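# Separate emitter holder from filter cube, stand both upright

## Task

Detach the emitter holder from the filter cube, then set it standing upright next to the remaining half of the cube, with both pieces resting flat on the table (see the reference image named manual).

## Robot and tools

Robot: two arms, left_arm and right_arm, each with six joints and a two-finger gripper. The left arm sits on the +y side. Bases in the scene frame: left_arm at (-0.025, +0.355, +0.025) m, right_arm at (+0.005, -0.335, +0.002) m, each turned very slightly about z. A camera stand is fixed behind the arms.

Frames: the scene frame has its origin at table-top height midway between the nominal bases, +x pointing out over the table, +y toward the left arm, +z up. Fixed cameras and the table use the scene frame. Each arm's end_effector_position (m), end_effector_quat_wxyz, velocities and its wrist camera pose are in that arm's own base frame, and may be off by a few cm. The gripper's fingers point along its +z and open and close along its y; the reported position is the spot between the pads, roughly 1 cm short of the tips.

Row layout (used by every moving call): one flat list of 14 numbers covering both arms, even when only one moves. First left_arm: wrist pitch, elbow, wrist yaw, wrist roll, shoulder, waist, opening; then right_arm in the same order. Joint values are absolute target angles in radians, not offsets. Elbow and wrist pitch are sign-flipped in everything you send and read. Nominal ranges in your numbers: wrist pitch -1.571 to 1.571, elbow -3.142 to 0.000, wrist yaw -1.571 to 1.571, wrist roll -2.094 to 2.094, shoulder 0.000 to 3.142, waist -2.618 to 3.054. True ends may differ by up to 0.059 rad; a target beyond that margin and farther out than the current angle is rejected, and one past the real end is clipped, reported as "joint sent to its limit". Opening runs -1 (closed) to +1 (fully open, 0.094 m gap); it is also absolute.

Tools:
- execute_actions(actions, cameras): actions is a list of actions; each action is a list of 1 to 15 rows, each row one 1/30 s control step; a short action repeats its final row until 15 steps pass. Images appear only if actions is empty or cameras names them (["all"] for every one).
- move(target, speed, blend, opening_speed, grip_force, blocking, cameras): target is one 14-number row or a list of up to 15 rows to pass through. All joints travel in sync toward those absolute angles, so the hand traces a curve and nothing is avoided. speed in rad/s for the joint with farthest to go (0.01 to 12.57, default 0.5), one value or one per target. blend in rad rounds corners at intermediate targets (0 means stop at each). opening_speed is how fast the commanded opening changes per second (at least 0.2); use it to close gently. grip_force is newtons per pad, 10 to 50, one value or one per arm; it persists, and lower values close slowly. blocking=false returns after about 0.5 s while the move continues; a new move then takes over. The result adds a "move:" line such as done, off_target (resting more than 0.035 rad from target), moving, held or fault, plus limits=held if steps were withheld.
- wait(seconds 0 to 10): holds the last command; a running move keeps going.
- stop(): brakes the current move.
- zoom_image(camera, region [x0,y0,x1,y1] in pixels, up to 504x504): closer look at the latest image of cam_head_left, cam_head_right, cam_high, cam_low, cam_left_wrist or cam_right_wrist (all 896x504).
- show_instructions(): shows the reference images.
- finished_scene(scene): ends the current scene; irreversible.

Result lines: Joint positions and Joint velocities give one block per arm in the row order, then finger gap in m. Joint targets shows what the joints are currently driven toward; resend those values to keep a joint still. Tool commands lists the present gripper commands; resend an arm's value to leave its gripper alone, since 0 is a real command. grip_measured is the opening on the -1..1 scale; empty it reads slightly wide, and clamped on a hard part slightly narrower than the part. grip_effort_nm is gripper motor effort (negative closing) and not finger force. Joint torques are in row order without the gripper, carry offsets and noise, and numbers 2, 5 and 6 wrap at ±28 N m. "joint command not followed" means the clearance check altered a step; it does not keep the grippers apart. MOTOR HOT appears at 75 °C; at 90 °C the arm folds up and stays idle; at 100 °C it goes limp. Heat builds from holding loads, long reach, or pushing against something.

Motion notes: each step the target can lead the measured angle by at most 0.339 rad (waist, shoulder, elbow) or 2.2 rad (wrist joints); targets placing the hand more than 200 mm away are scaled back. Tiny turns may not start. An unfinished motion may need to be commanded again.

Avoid: collisions or pressing between the two arms, including closing a gripper on the other arm's fingers; fast impacts with the table or fixed items; dropping parts or releasing them while moving; strain on wrist camera cables; anything leaving the table. To release, command an opening well above grip_measured. Loose objects may occasionally get nudged by outside pushes.

Each tool is called after "Call:" by a JSON object that holds its "method" and its "body".

Reference images:

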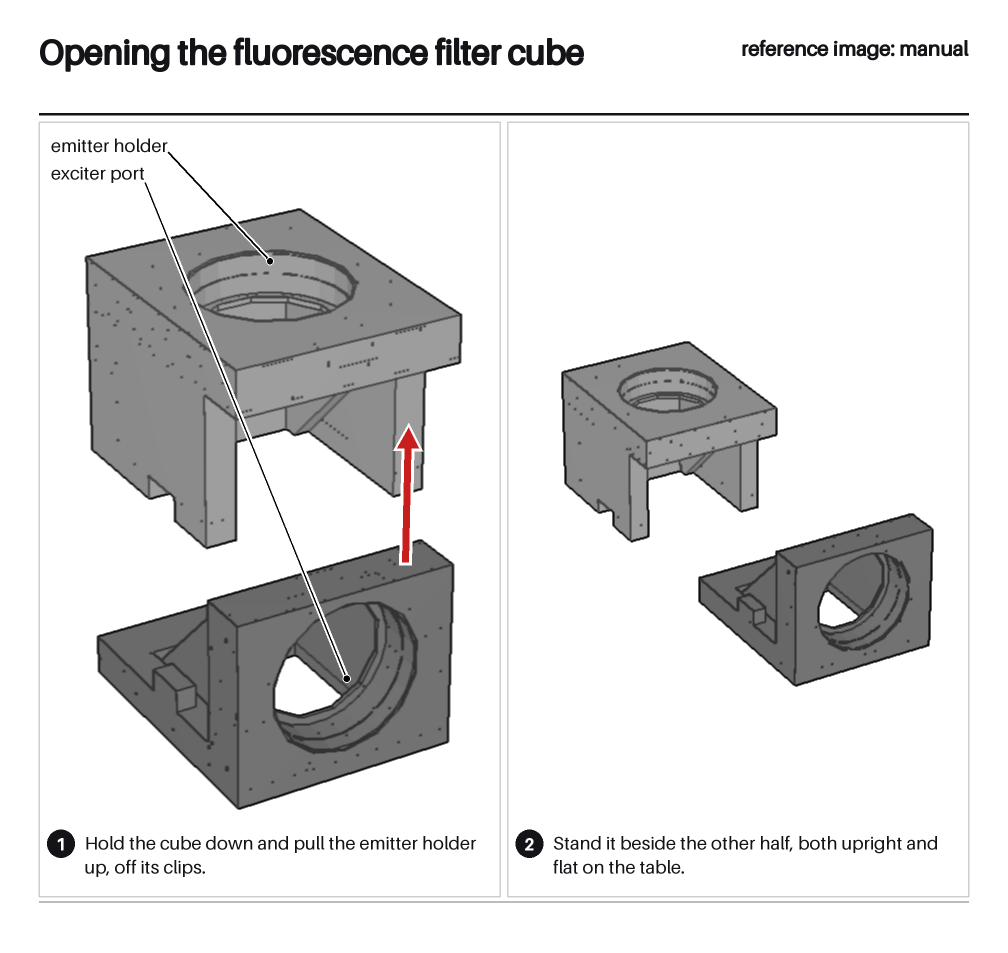

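## Session

Call:
{"method": "execute_actions", "body": {"actions": []}}

Scene clock: 0.00 s.
left_arm: end_effector_position=(+0.3882, -0.0015, +0.3983) grip_measured=+1.000 grip_effort_nm=n/a end_effector_quat_wxyz=(+0.696, +0.000, +0.718, -0.010) | right_arm: end_effector_position=(+0.4113, -0.0020, +0.1383) grip_measured=+1.000 grip_effort_nm=n/a end_effector_quat_wxyz=(+0.613, +0.024, +0.787, -0.064)
Joint names: [wrist pitch, elbow, wrist yaw, wrist roll, shoulder, waist]
Joint positions: left_arm=[0.017 -1.05 0.016 -0.013 1.064 0.001 0.094] | right_arm=[-0.799 -0.433 0.215 -0.019 1.481 0.086 0.094]
Joint velocities: within noise
Joint torques (N m): no reading
Heat: left arm: 22 °C; right arm: 23 °C.
Joint targets: left_arm=[0.019 -1.059 0.016 -0.014 1.056 0.001] | right_arm=[-0.800 -0.441 0.217 -0.020 1.473 0.086]
Tool commands: left_gripper/opening=+1.0 right_gripper/opening=+1.0

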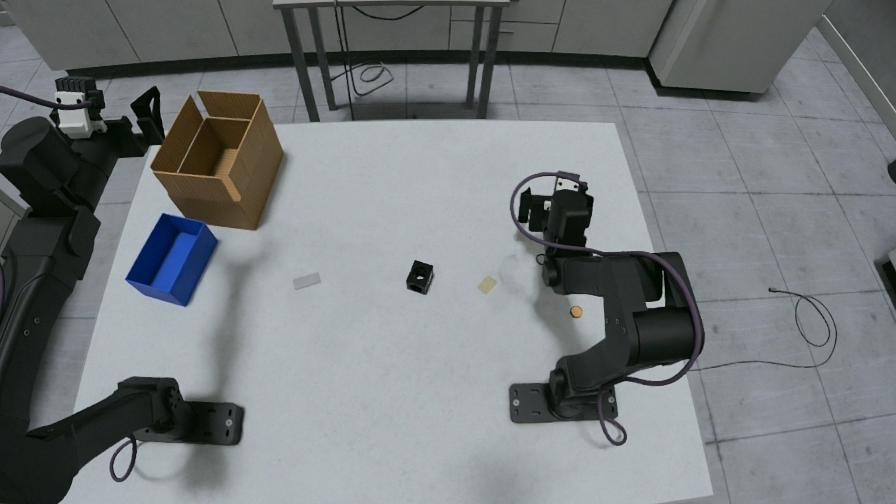

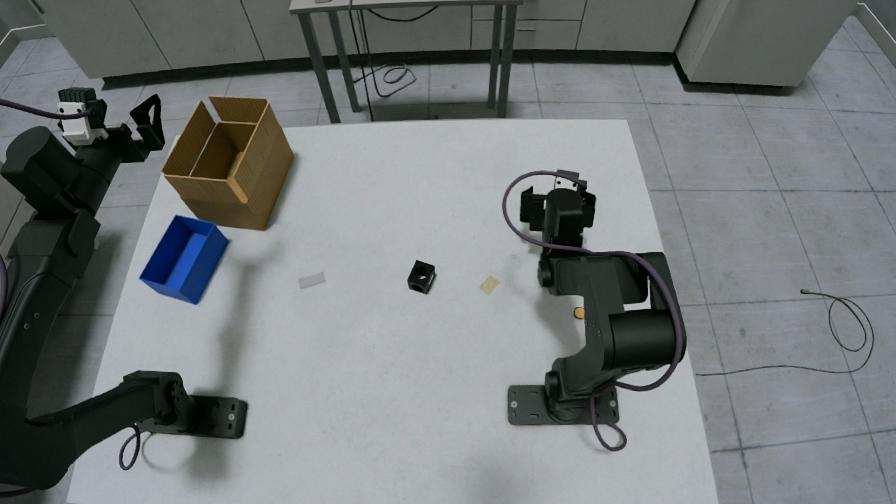

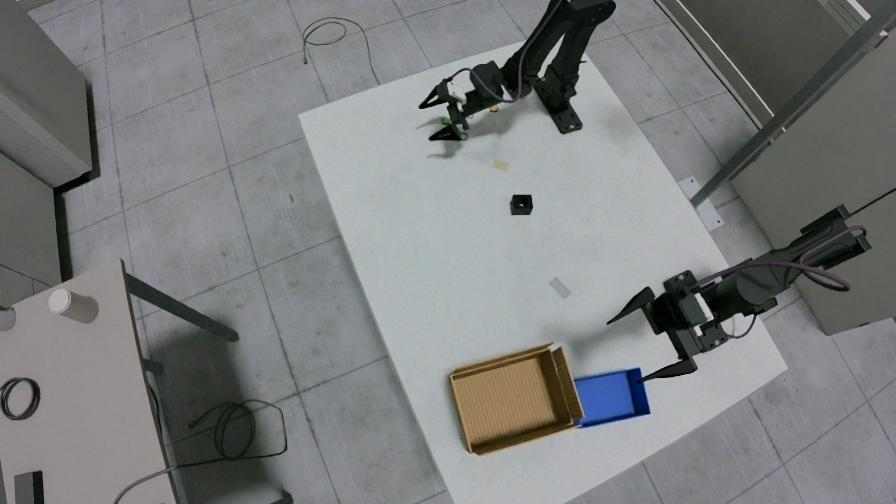

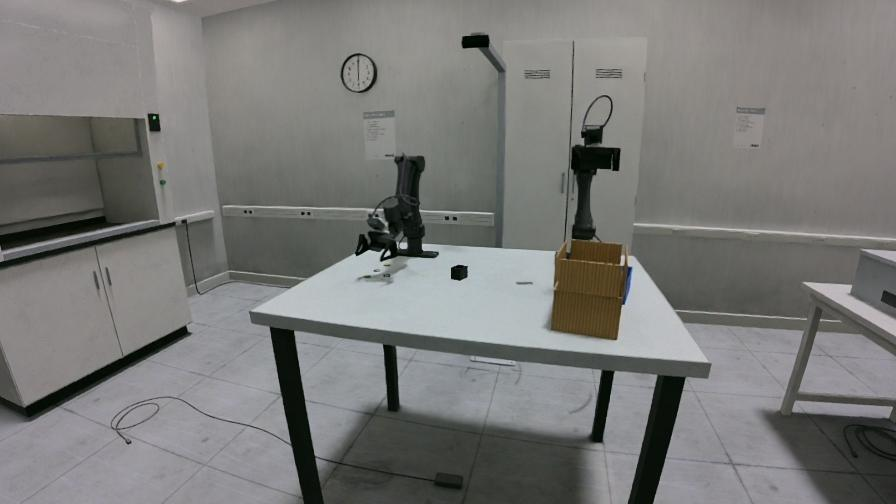

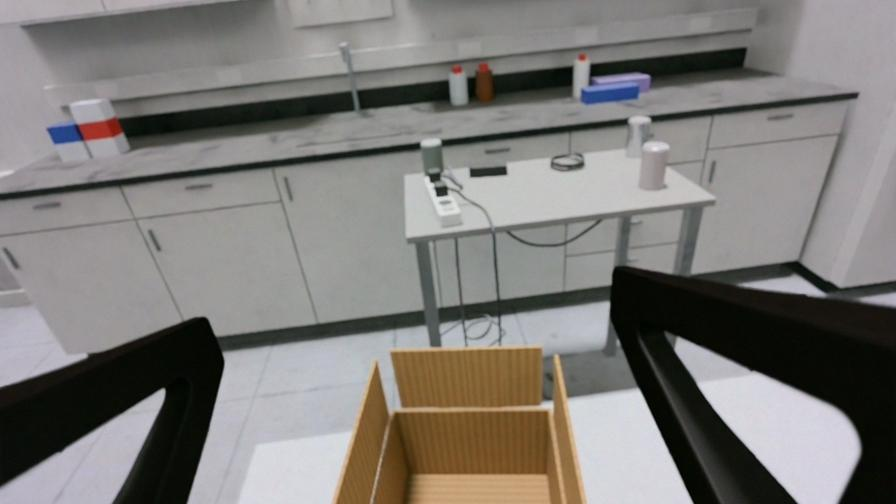

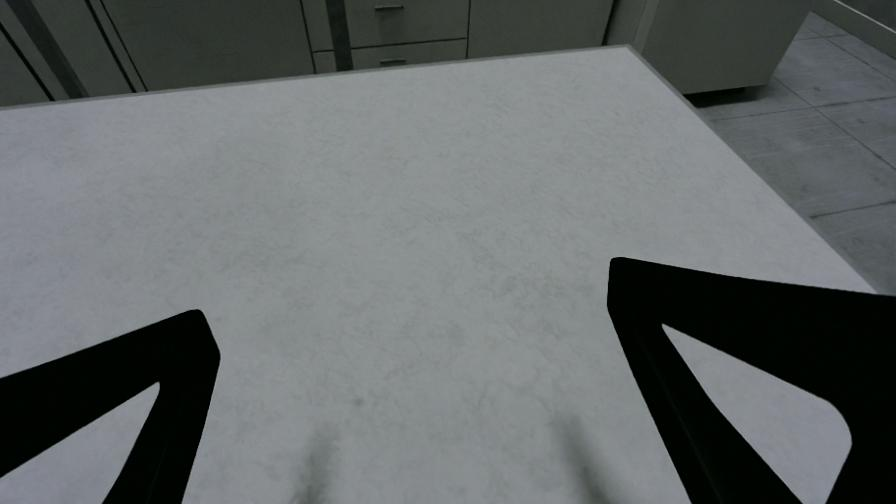

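Call:
{"method": "zoom_image", "body": {"camera": "cam_head_left", "region": [380, 240, 460, 310]}}

Call:
{"method": "zoom_image", "body": {"camera": "cam_high", "region": [490, 175, 550, 235]}}

Call:
{"method": "zoom_image", "body": {"camera": "cam_low", "region": [430, 250, 490, 290]}}

Call:
{"method": "zoom_image", "body": {"camera": "cam_head_right", "region": [380, 240, 460, 310]}}

Scaled by 6.300 from the camera's 896x504 image, which has a finer 1280x720 frame.

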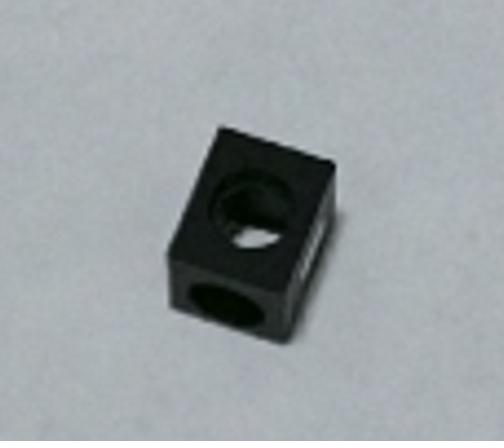

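Scaled by 8.400 from the camera's 896x504 image, which has a finer 1280x720 frame.

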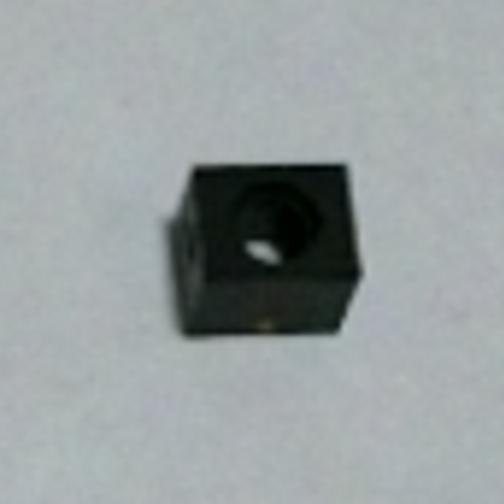

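Scaled by 8.400 from the camera's 896x504 image, which has a finer 1280x720 frame.

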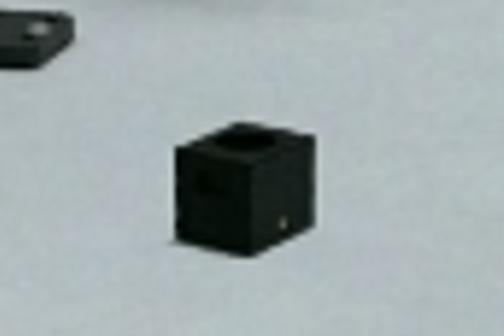

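Scaled by 6.300 from the camera's 896x504 image, which has a finer 1280x720 frame.

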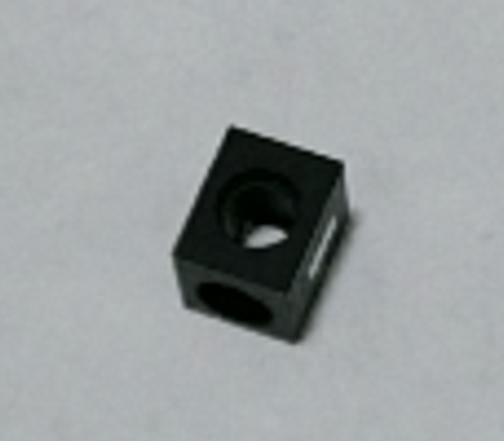

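Call:
{"method": "move", "body": {"target": [0.678,-0.97,0,0,0.892,-1.0,1, 1.231,-1.398,0,0,1.367,0.87,1], "speed": 1.0, "cameras": ["all"]}}

Scene clock: 14.17 s.
left_arm: end_effector_position=(+0.1667, -0.2559, +0.2636) grip_measured=+1.000 grip_effort_nm=0.05 end_effector_quat_wxyz=(+0.410, +0.420, +0.777, -0.226) | right_arm: end_effector_position=(+0.1973, +0.2310, +0.1998) grip_measured=+1.000 grip_effort_nm=0.01 end_effector_quat_wxyz=(+0.161, -0.415, +0.893, +0.071)
Joint names: [wrist pitch, elbow, wrist yaw, wrist roll, shoulder, waist]
Joint positions: left_arm=[0.667 -0.98 0.005 -0.005 0.909 -0.994 0.094] | right_arm=[1.206 -1.374 0.005 -0.008 1.387 0.863 0.094]
Joint torques (N m): left_arm=[-1.73 -4.81 -0.08 0.03 -2.15 -0.47] | right_arm=[-0.7 -8.7 -0.06 0.07 -6.37 0.53]
Heat: left arm: 25 °C; right arm: 23 °C.
Joint targets: left_arm=[0.678 -0.970 0.000 0.000 0.892 -1.000] | right_arm=[1.231 -1.398 0.000 0.000 1.367 0.870]
move: done

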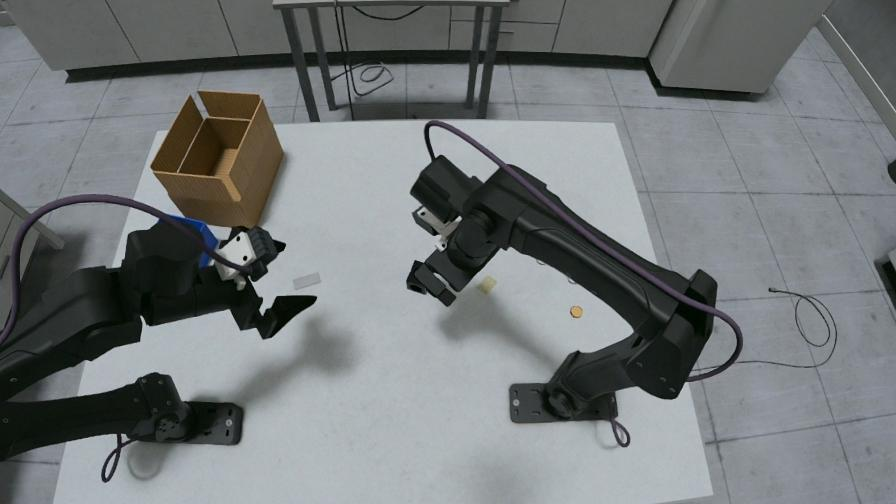

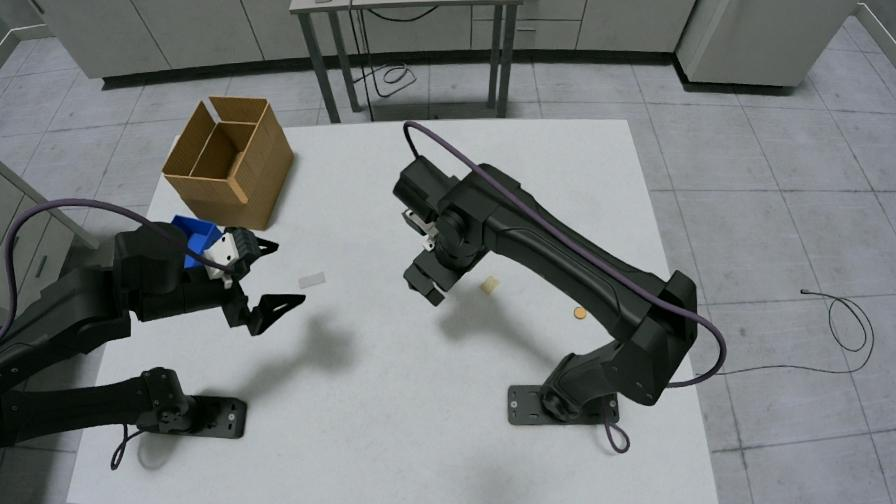

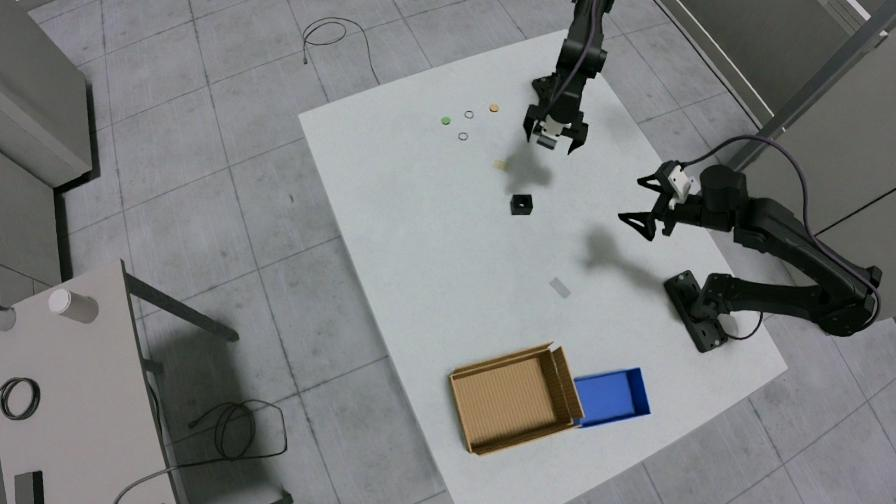

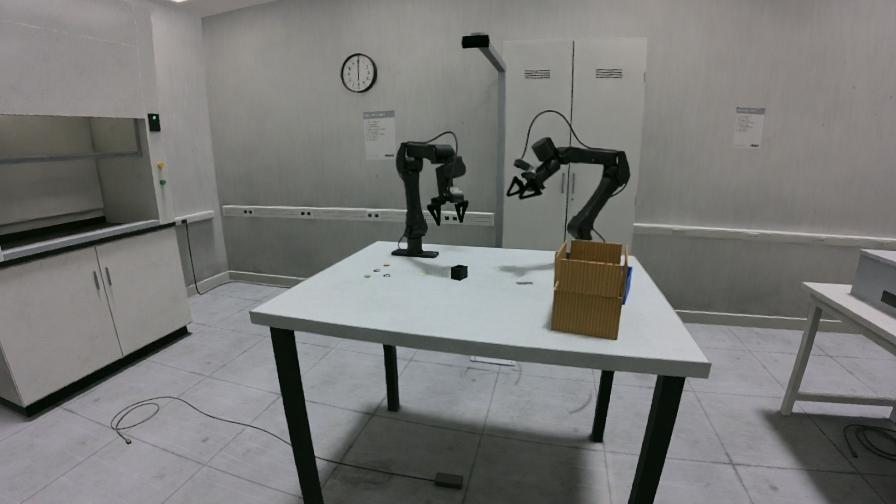

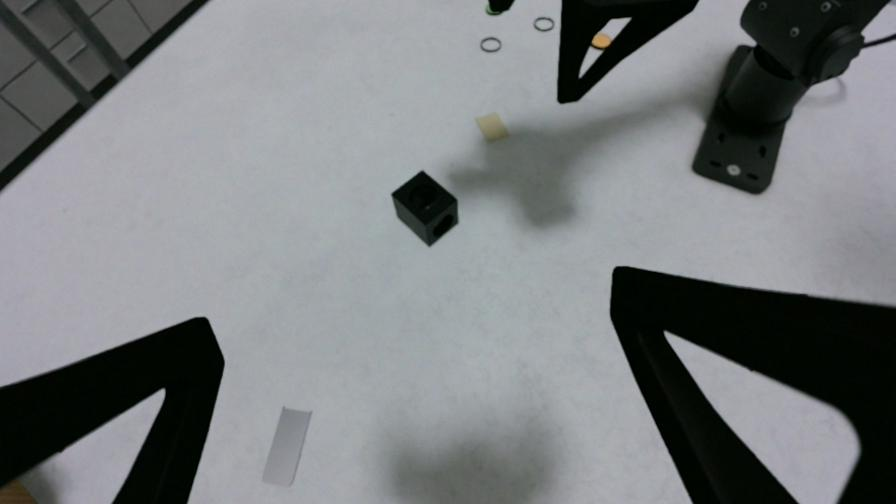

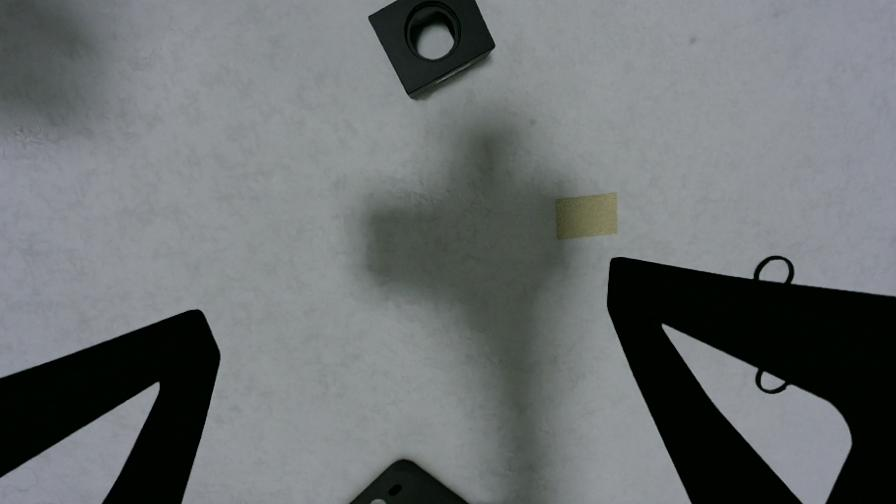

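Call:
{"method": "zoom_image", "body": {"camera": "cam_left_wrist", "region": [380, 160, 470, 250]}}

Call:
{"method": "zoom_image", "body": {"camera": "cam_right_wrist", "region": [360, 0, 504, 110]}}

Call:
{"method": "zoom_image", "body": {"camera": "cam_high", "region": [502, 185, 542, 225]}}

Scaled by 5.600 from the camera's 896x504 image, which has a finer 1280x720 frame.

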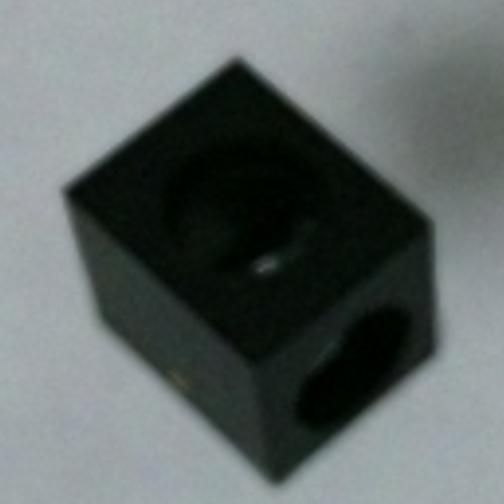

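Scaled by 3.500 from the camera's 896x504 image, which has a finer 1280x720 frame.

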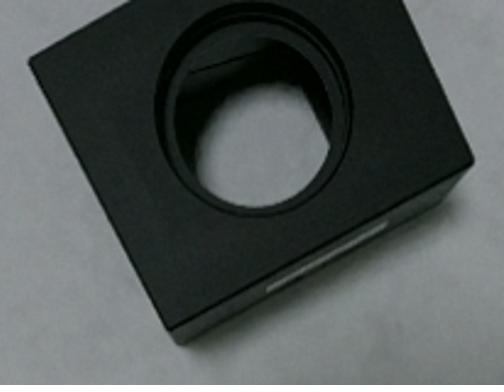

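Scaled by 12.600 from the camera's 896x504 image, which has a finer 1280x720 frame.

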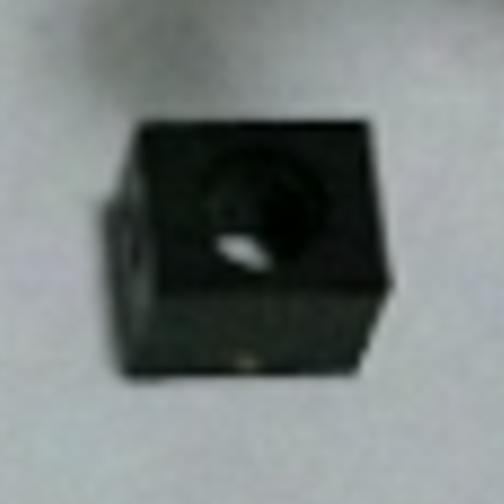

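Call:
{"method": "move", "body": {"target": [[0.678,-0.97,0,0,0.892,-1.0,1, 1.5145,-1.9055,0,1.126,1.841,0.869,1],[0.339,-1.064,-1.0,-1.019,1.818,-1.565,1, 1.5145,-1.9055,0,1.126,1.841,0.869,1]], "speed": 0.8, "cameras": ["all"]}}

Scene clock: 25.47 s.
left_arm: end_effector_position=(+0.1529, -0.3735, +0.0942) grip_measured=+1.000 grip_effort_nm=0.05 end_effector_quat_wxyz=(+0.495, +0.136, +0.856, -0.060) | right_arm: end_effector_position=(+0.2357, +0.2775, +0.1992) grip_measured=+1.000 grip_effort_nm=0.01 end_effector_quat_wxyz=(+0.039, +0.125, +0.989, +0.061)
Joint names: [wrist pitch, elbow, wrist yaw, wrist roll, shoulder, waist]
Joint positions: left_arm=[0.354 -1.042 -0.978 -1.007 1.809 -1.565 0.094] | right_arm=[1.48 -1.881 -0.001 1.115 1.826 0.863 0.094]
Joint torques (N m): left_arm=[-1.24 -6.45 -0.63 -0.14 -6.64 0.06] | right_arm=[-0.23 -8.35 0.02 0.09 -7.3 0.39]
Heat: left arm: 26 °C; right arm: 23 °C.
Joint targets: left_arm=[0.339 -1.064 -1.000 -1.019 1.818 -1.565] | right_arm=[1.514 -1.905 0.000 1.126 1.841 0.869]
move: done

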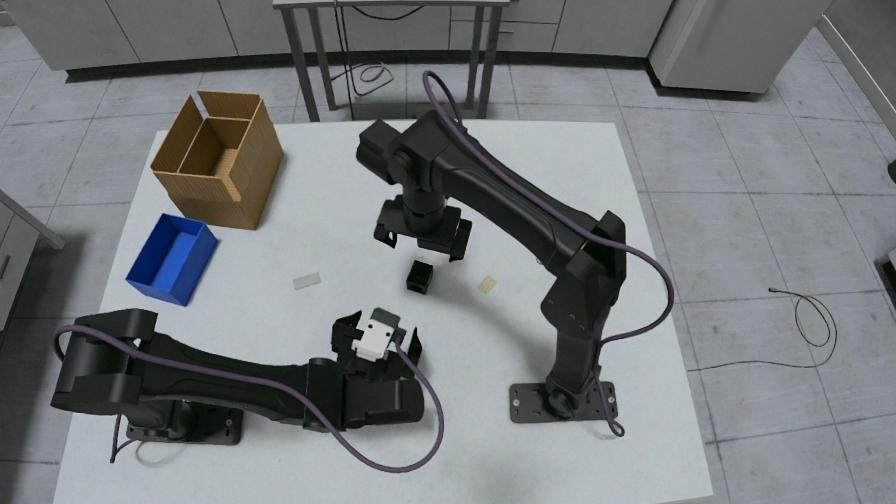

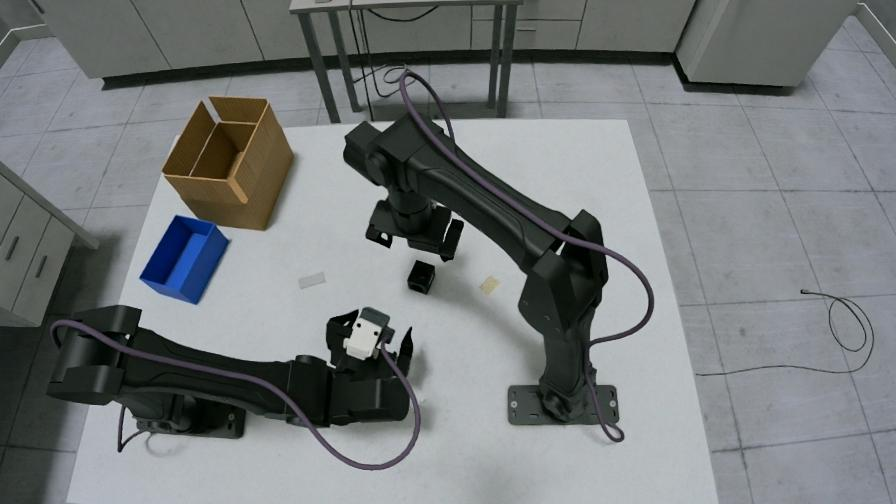

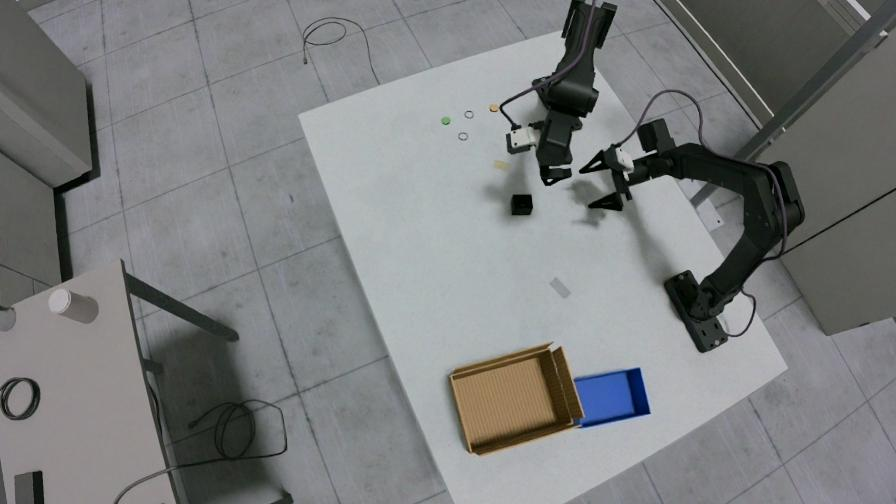

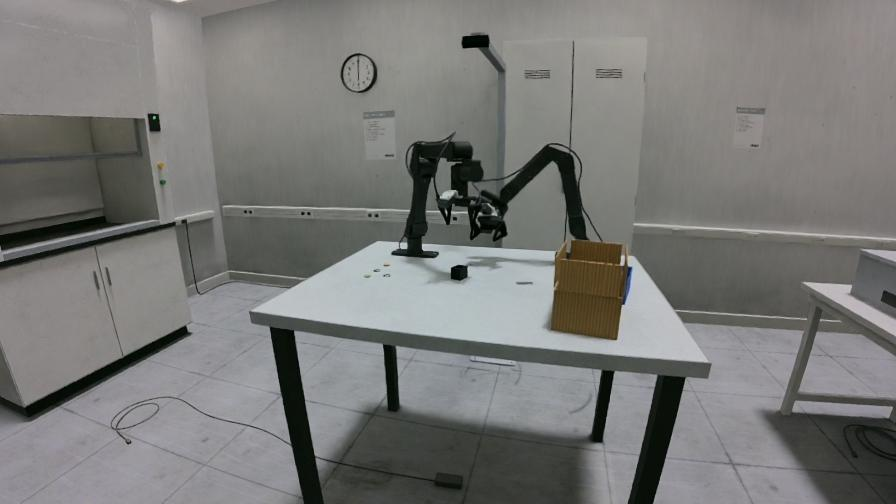

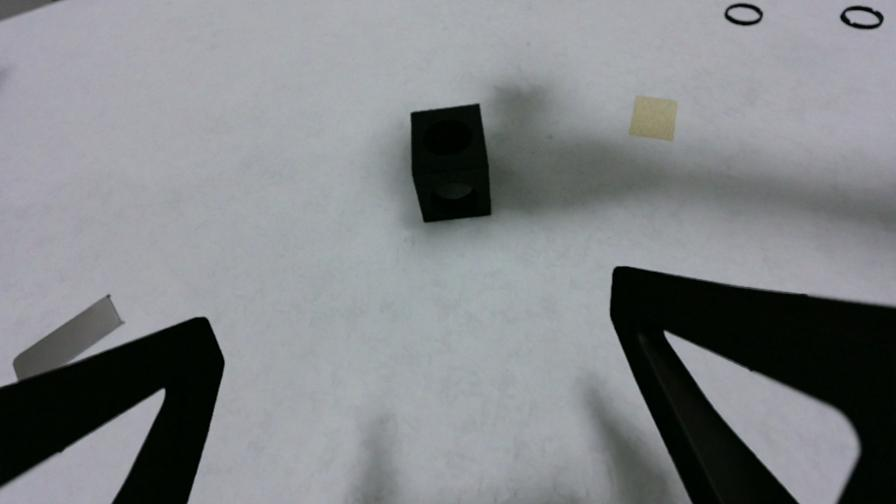

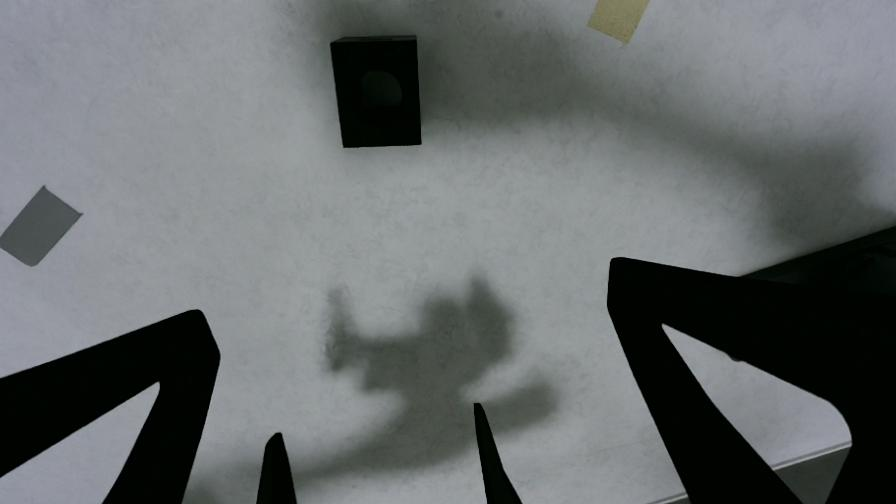

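Call:
{"method": "zoom_image", "body": {"camera": "cam_left_wrist", "region": [390, 90, 510, 230]}}

Call:
{"method": "zoom_image", "body": {"camera": "cam_right_wrist", "region": [315, 25, 435, 155]}}

Scaled by 3.600 from the camera's 896x504 image, which has a finer 1280x720 frame.

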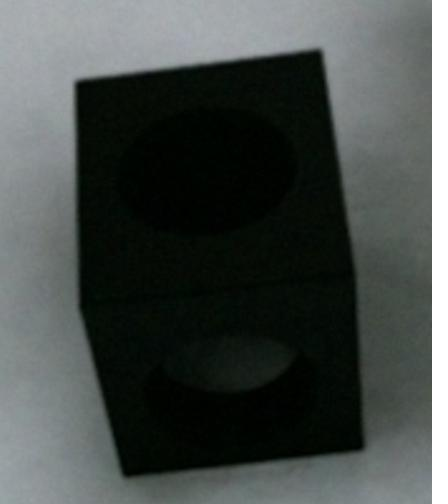

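Scaled by 3.877 from the camera's 896x504 image, which has a finer 1280x720 frame.

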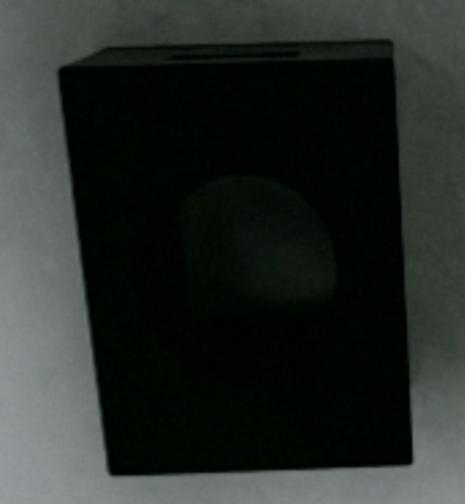

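Call:
{"method": "move", "body": {"target": [-0.2845,-0.985,-1.025,-0.753,2.097,-1.457,1, 1.43,-1.9635,0,1.1475,2.0535,0.894,1], "speed": 0.7, "cameras": ["cam_head_left","cam_low","cam_left_wrist","cam_right_wrist"]}}

Scene clock: 33.93 s.
left_arm: end_effector_position=(+0.1992, -0.4101, +0.0388) grip_measured=+1.000 grip_effort_nm=0.05 end_effector_quat_wxyz=(+0.546, +0.115, +0.825, -0.088) | right_arm: end_effector_position=(+0.2531, +0.3120, +0.1394) grip_measured=+1.000 grip_effort_nm=0.01 end_effector_quat_wxyz=(+0.013, +0.125, +0.992, +0.023)
Joint names: [wrist pitch, elbow, wrist yaw, wrist roll, shoulder, waist]
Joint positions: left_arm=[-0.27 -0.992 -1.009 -0.755 2.079 -1.462 0.094] | right_arm=[1.418 -1.939 -0.002 1.136 2.038 0.886 0.094]
Joint torques (N m): left_arm=[-1.56 -3.45 -0.54 0.03 -7.5 0.43] | right_arm=[-0.26 -8.42 -0.01 0.11 -9.11 0.7]
Heat: left arm: 25 °C; right arm: 23 °C.
Joint targets: left_arm=[-0.285 -0.985 -1.025 -0.753 2.097 -1.457] | right_arm=[1.430 -1.963 0.000 1.147 2.053 0.894]
move: done
Images, in order (width x height): cam_head_left 896x504, cam_low 896x504, cam_left_wrist 896x504, cam_right_wrist 896x504.

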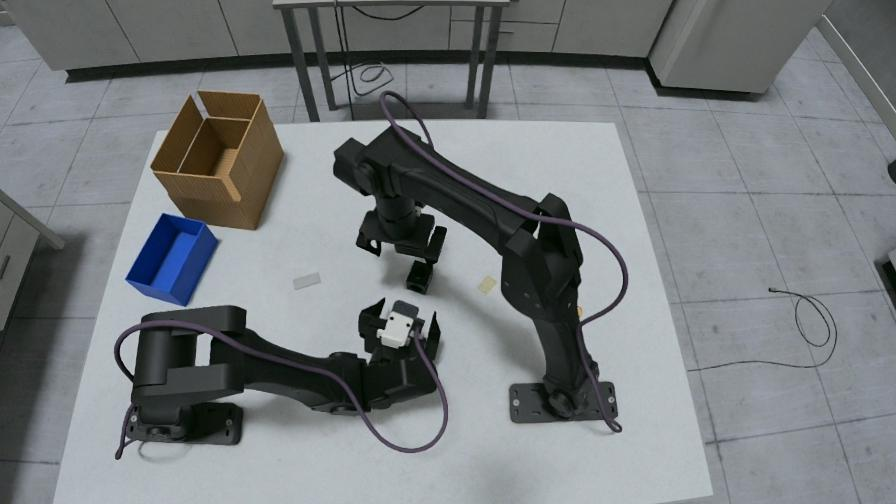

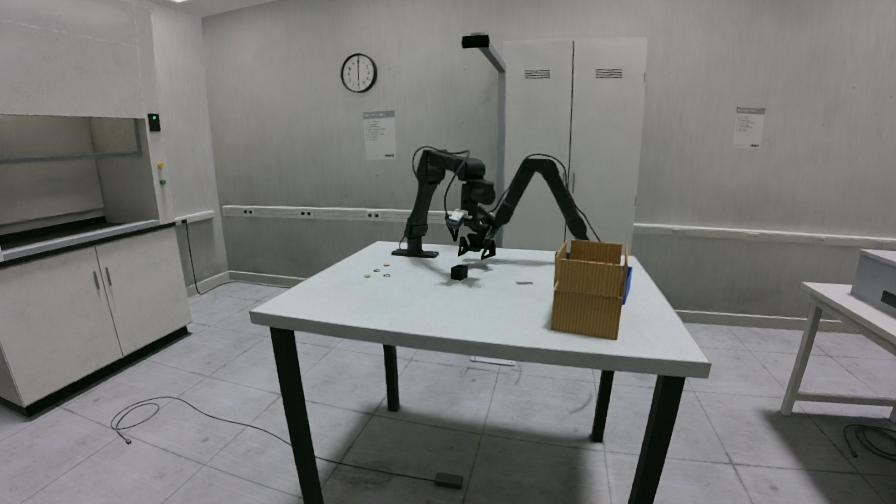

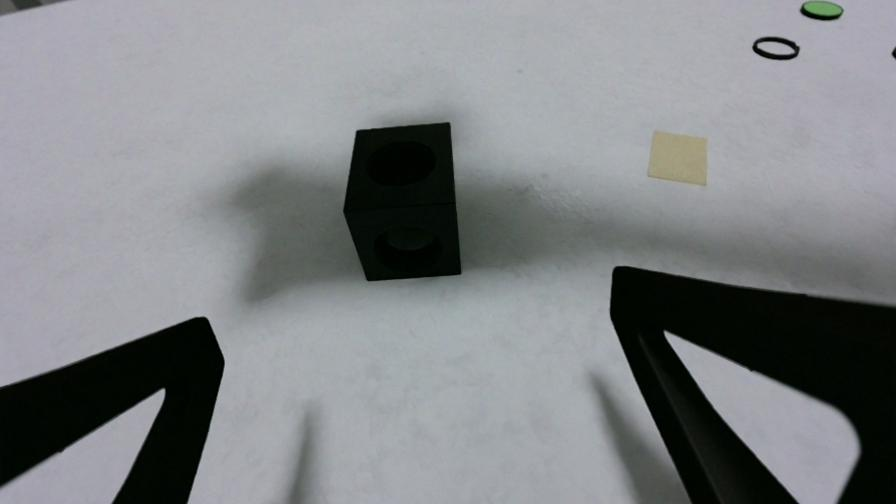

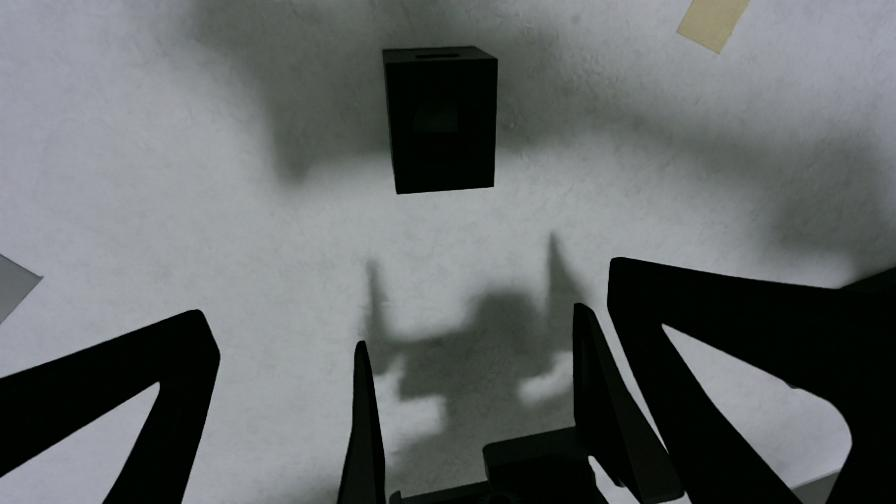

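Call:
{"method": "move", "body": {"target": [-0.65,-0.937,-0.976,-0.553,2.243,-1.39,1, 1.241,-1.718,0,1.145,1.994,0.836,1], "speed": 0.5, "cameras": ["cam_head_left","cam_low","cam_left_wrist","cam_right_wrist"]}}

Scene clock: 39.80 s.
left_arm: end_effector_position=(+0.2255, -0.4127, +0.0089) grip_measured=+1.000 grip_effort_nm=0.05 end_effector_quat_wxyz=(+0.569, +0.131, +0.807, -0.093) | right_arm: end_effector_position=(+0.2638, +0.2975, +0.0859) grip_measured=+1.000 grip_effort_nm=0.01 end_effector_quat_wxyz=(+0.007, +0.147, +0.989, +0.013)
Joint names: [wrist pitch, elbow, wrist yaw, wrist roll, shoulder, waist]
Joint positions: left_arm=[-0.636 -0.944 -0.975 -0.556 2.221 -1.396 0.094] | right_arm=[1.23 -1.727 -0.003 1.136 2.038 0.842 0.094]
Joint torques (N m): left_arm=[-1.72 -2.8 -0.31 0.07 -7.61 0.51] | right_arm=[-0.21 -5.14 0.03 0.08 -14.05 -0.57]
Heat: left arm: 26 °C; right arm: 23 °C.
Joint targets: left_arm=[-0.650 -0.937 -0.976 -0.553 2.243 -1.390] | right_arm=[1.241 -1.718 0.000 1.145 1.994 0.836]
move: off_target (right_arm); right_arm: the shoulder is farthest, 0.044 rad from its target
Images, in order (width x height): cam_head_left 896x504, cam_low 896x504, cam_left_wrist 896x504, cam_right_wrist 896x504.

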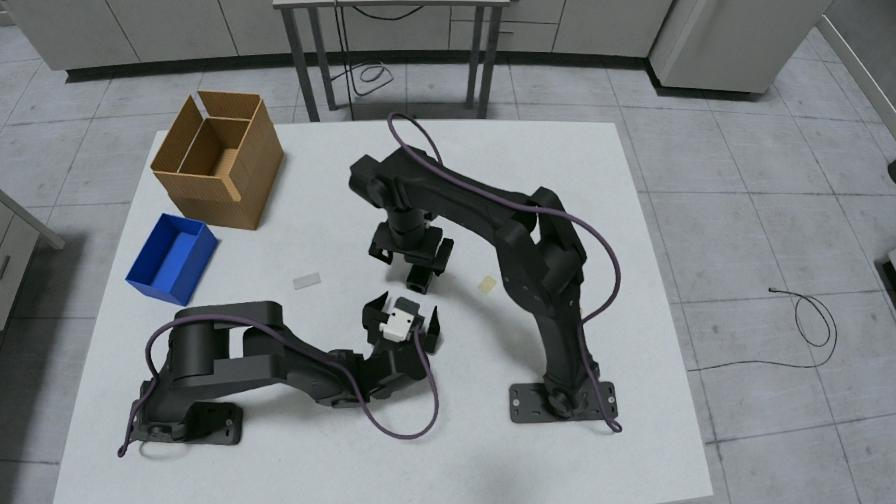

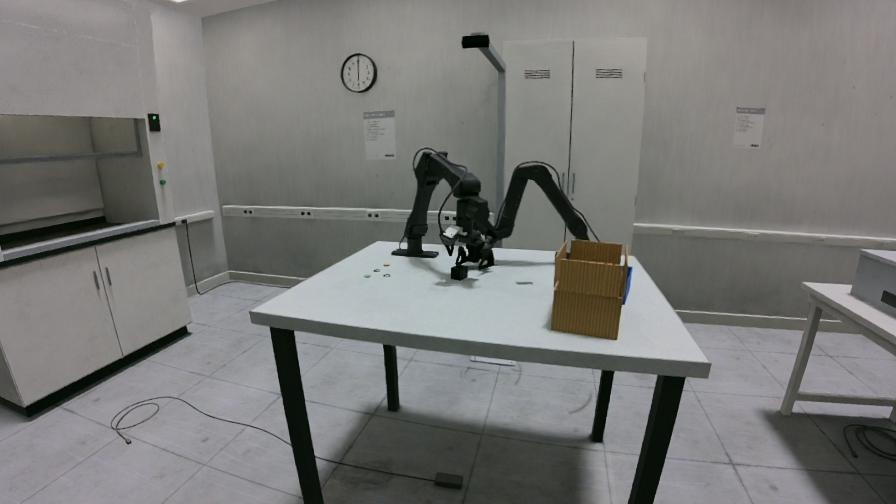

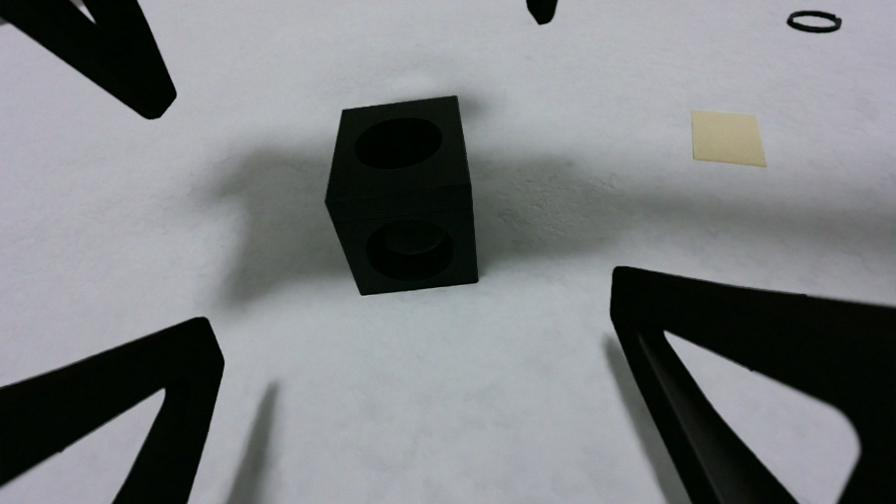

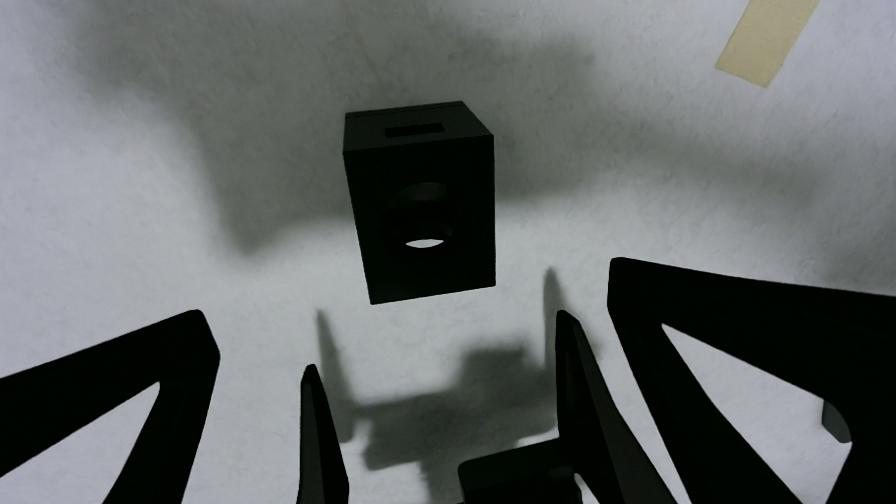

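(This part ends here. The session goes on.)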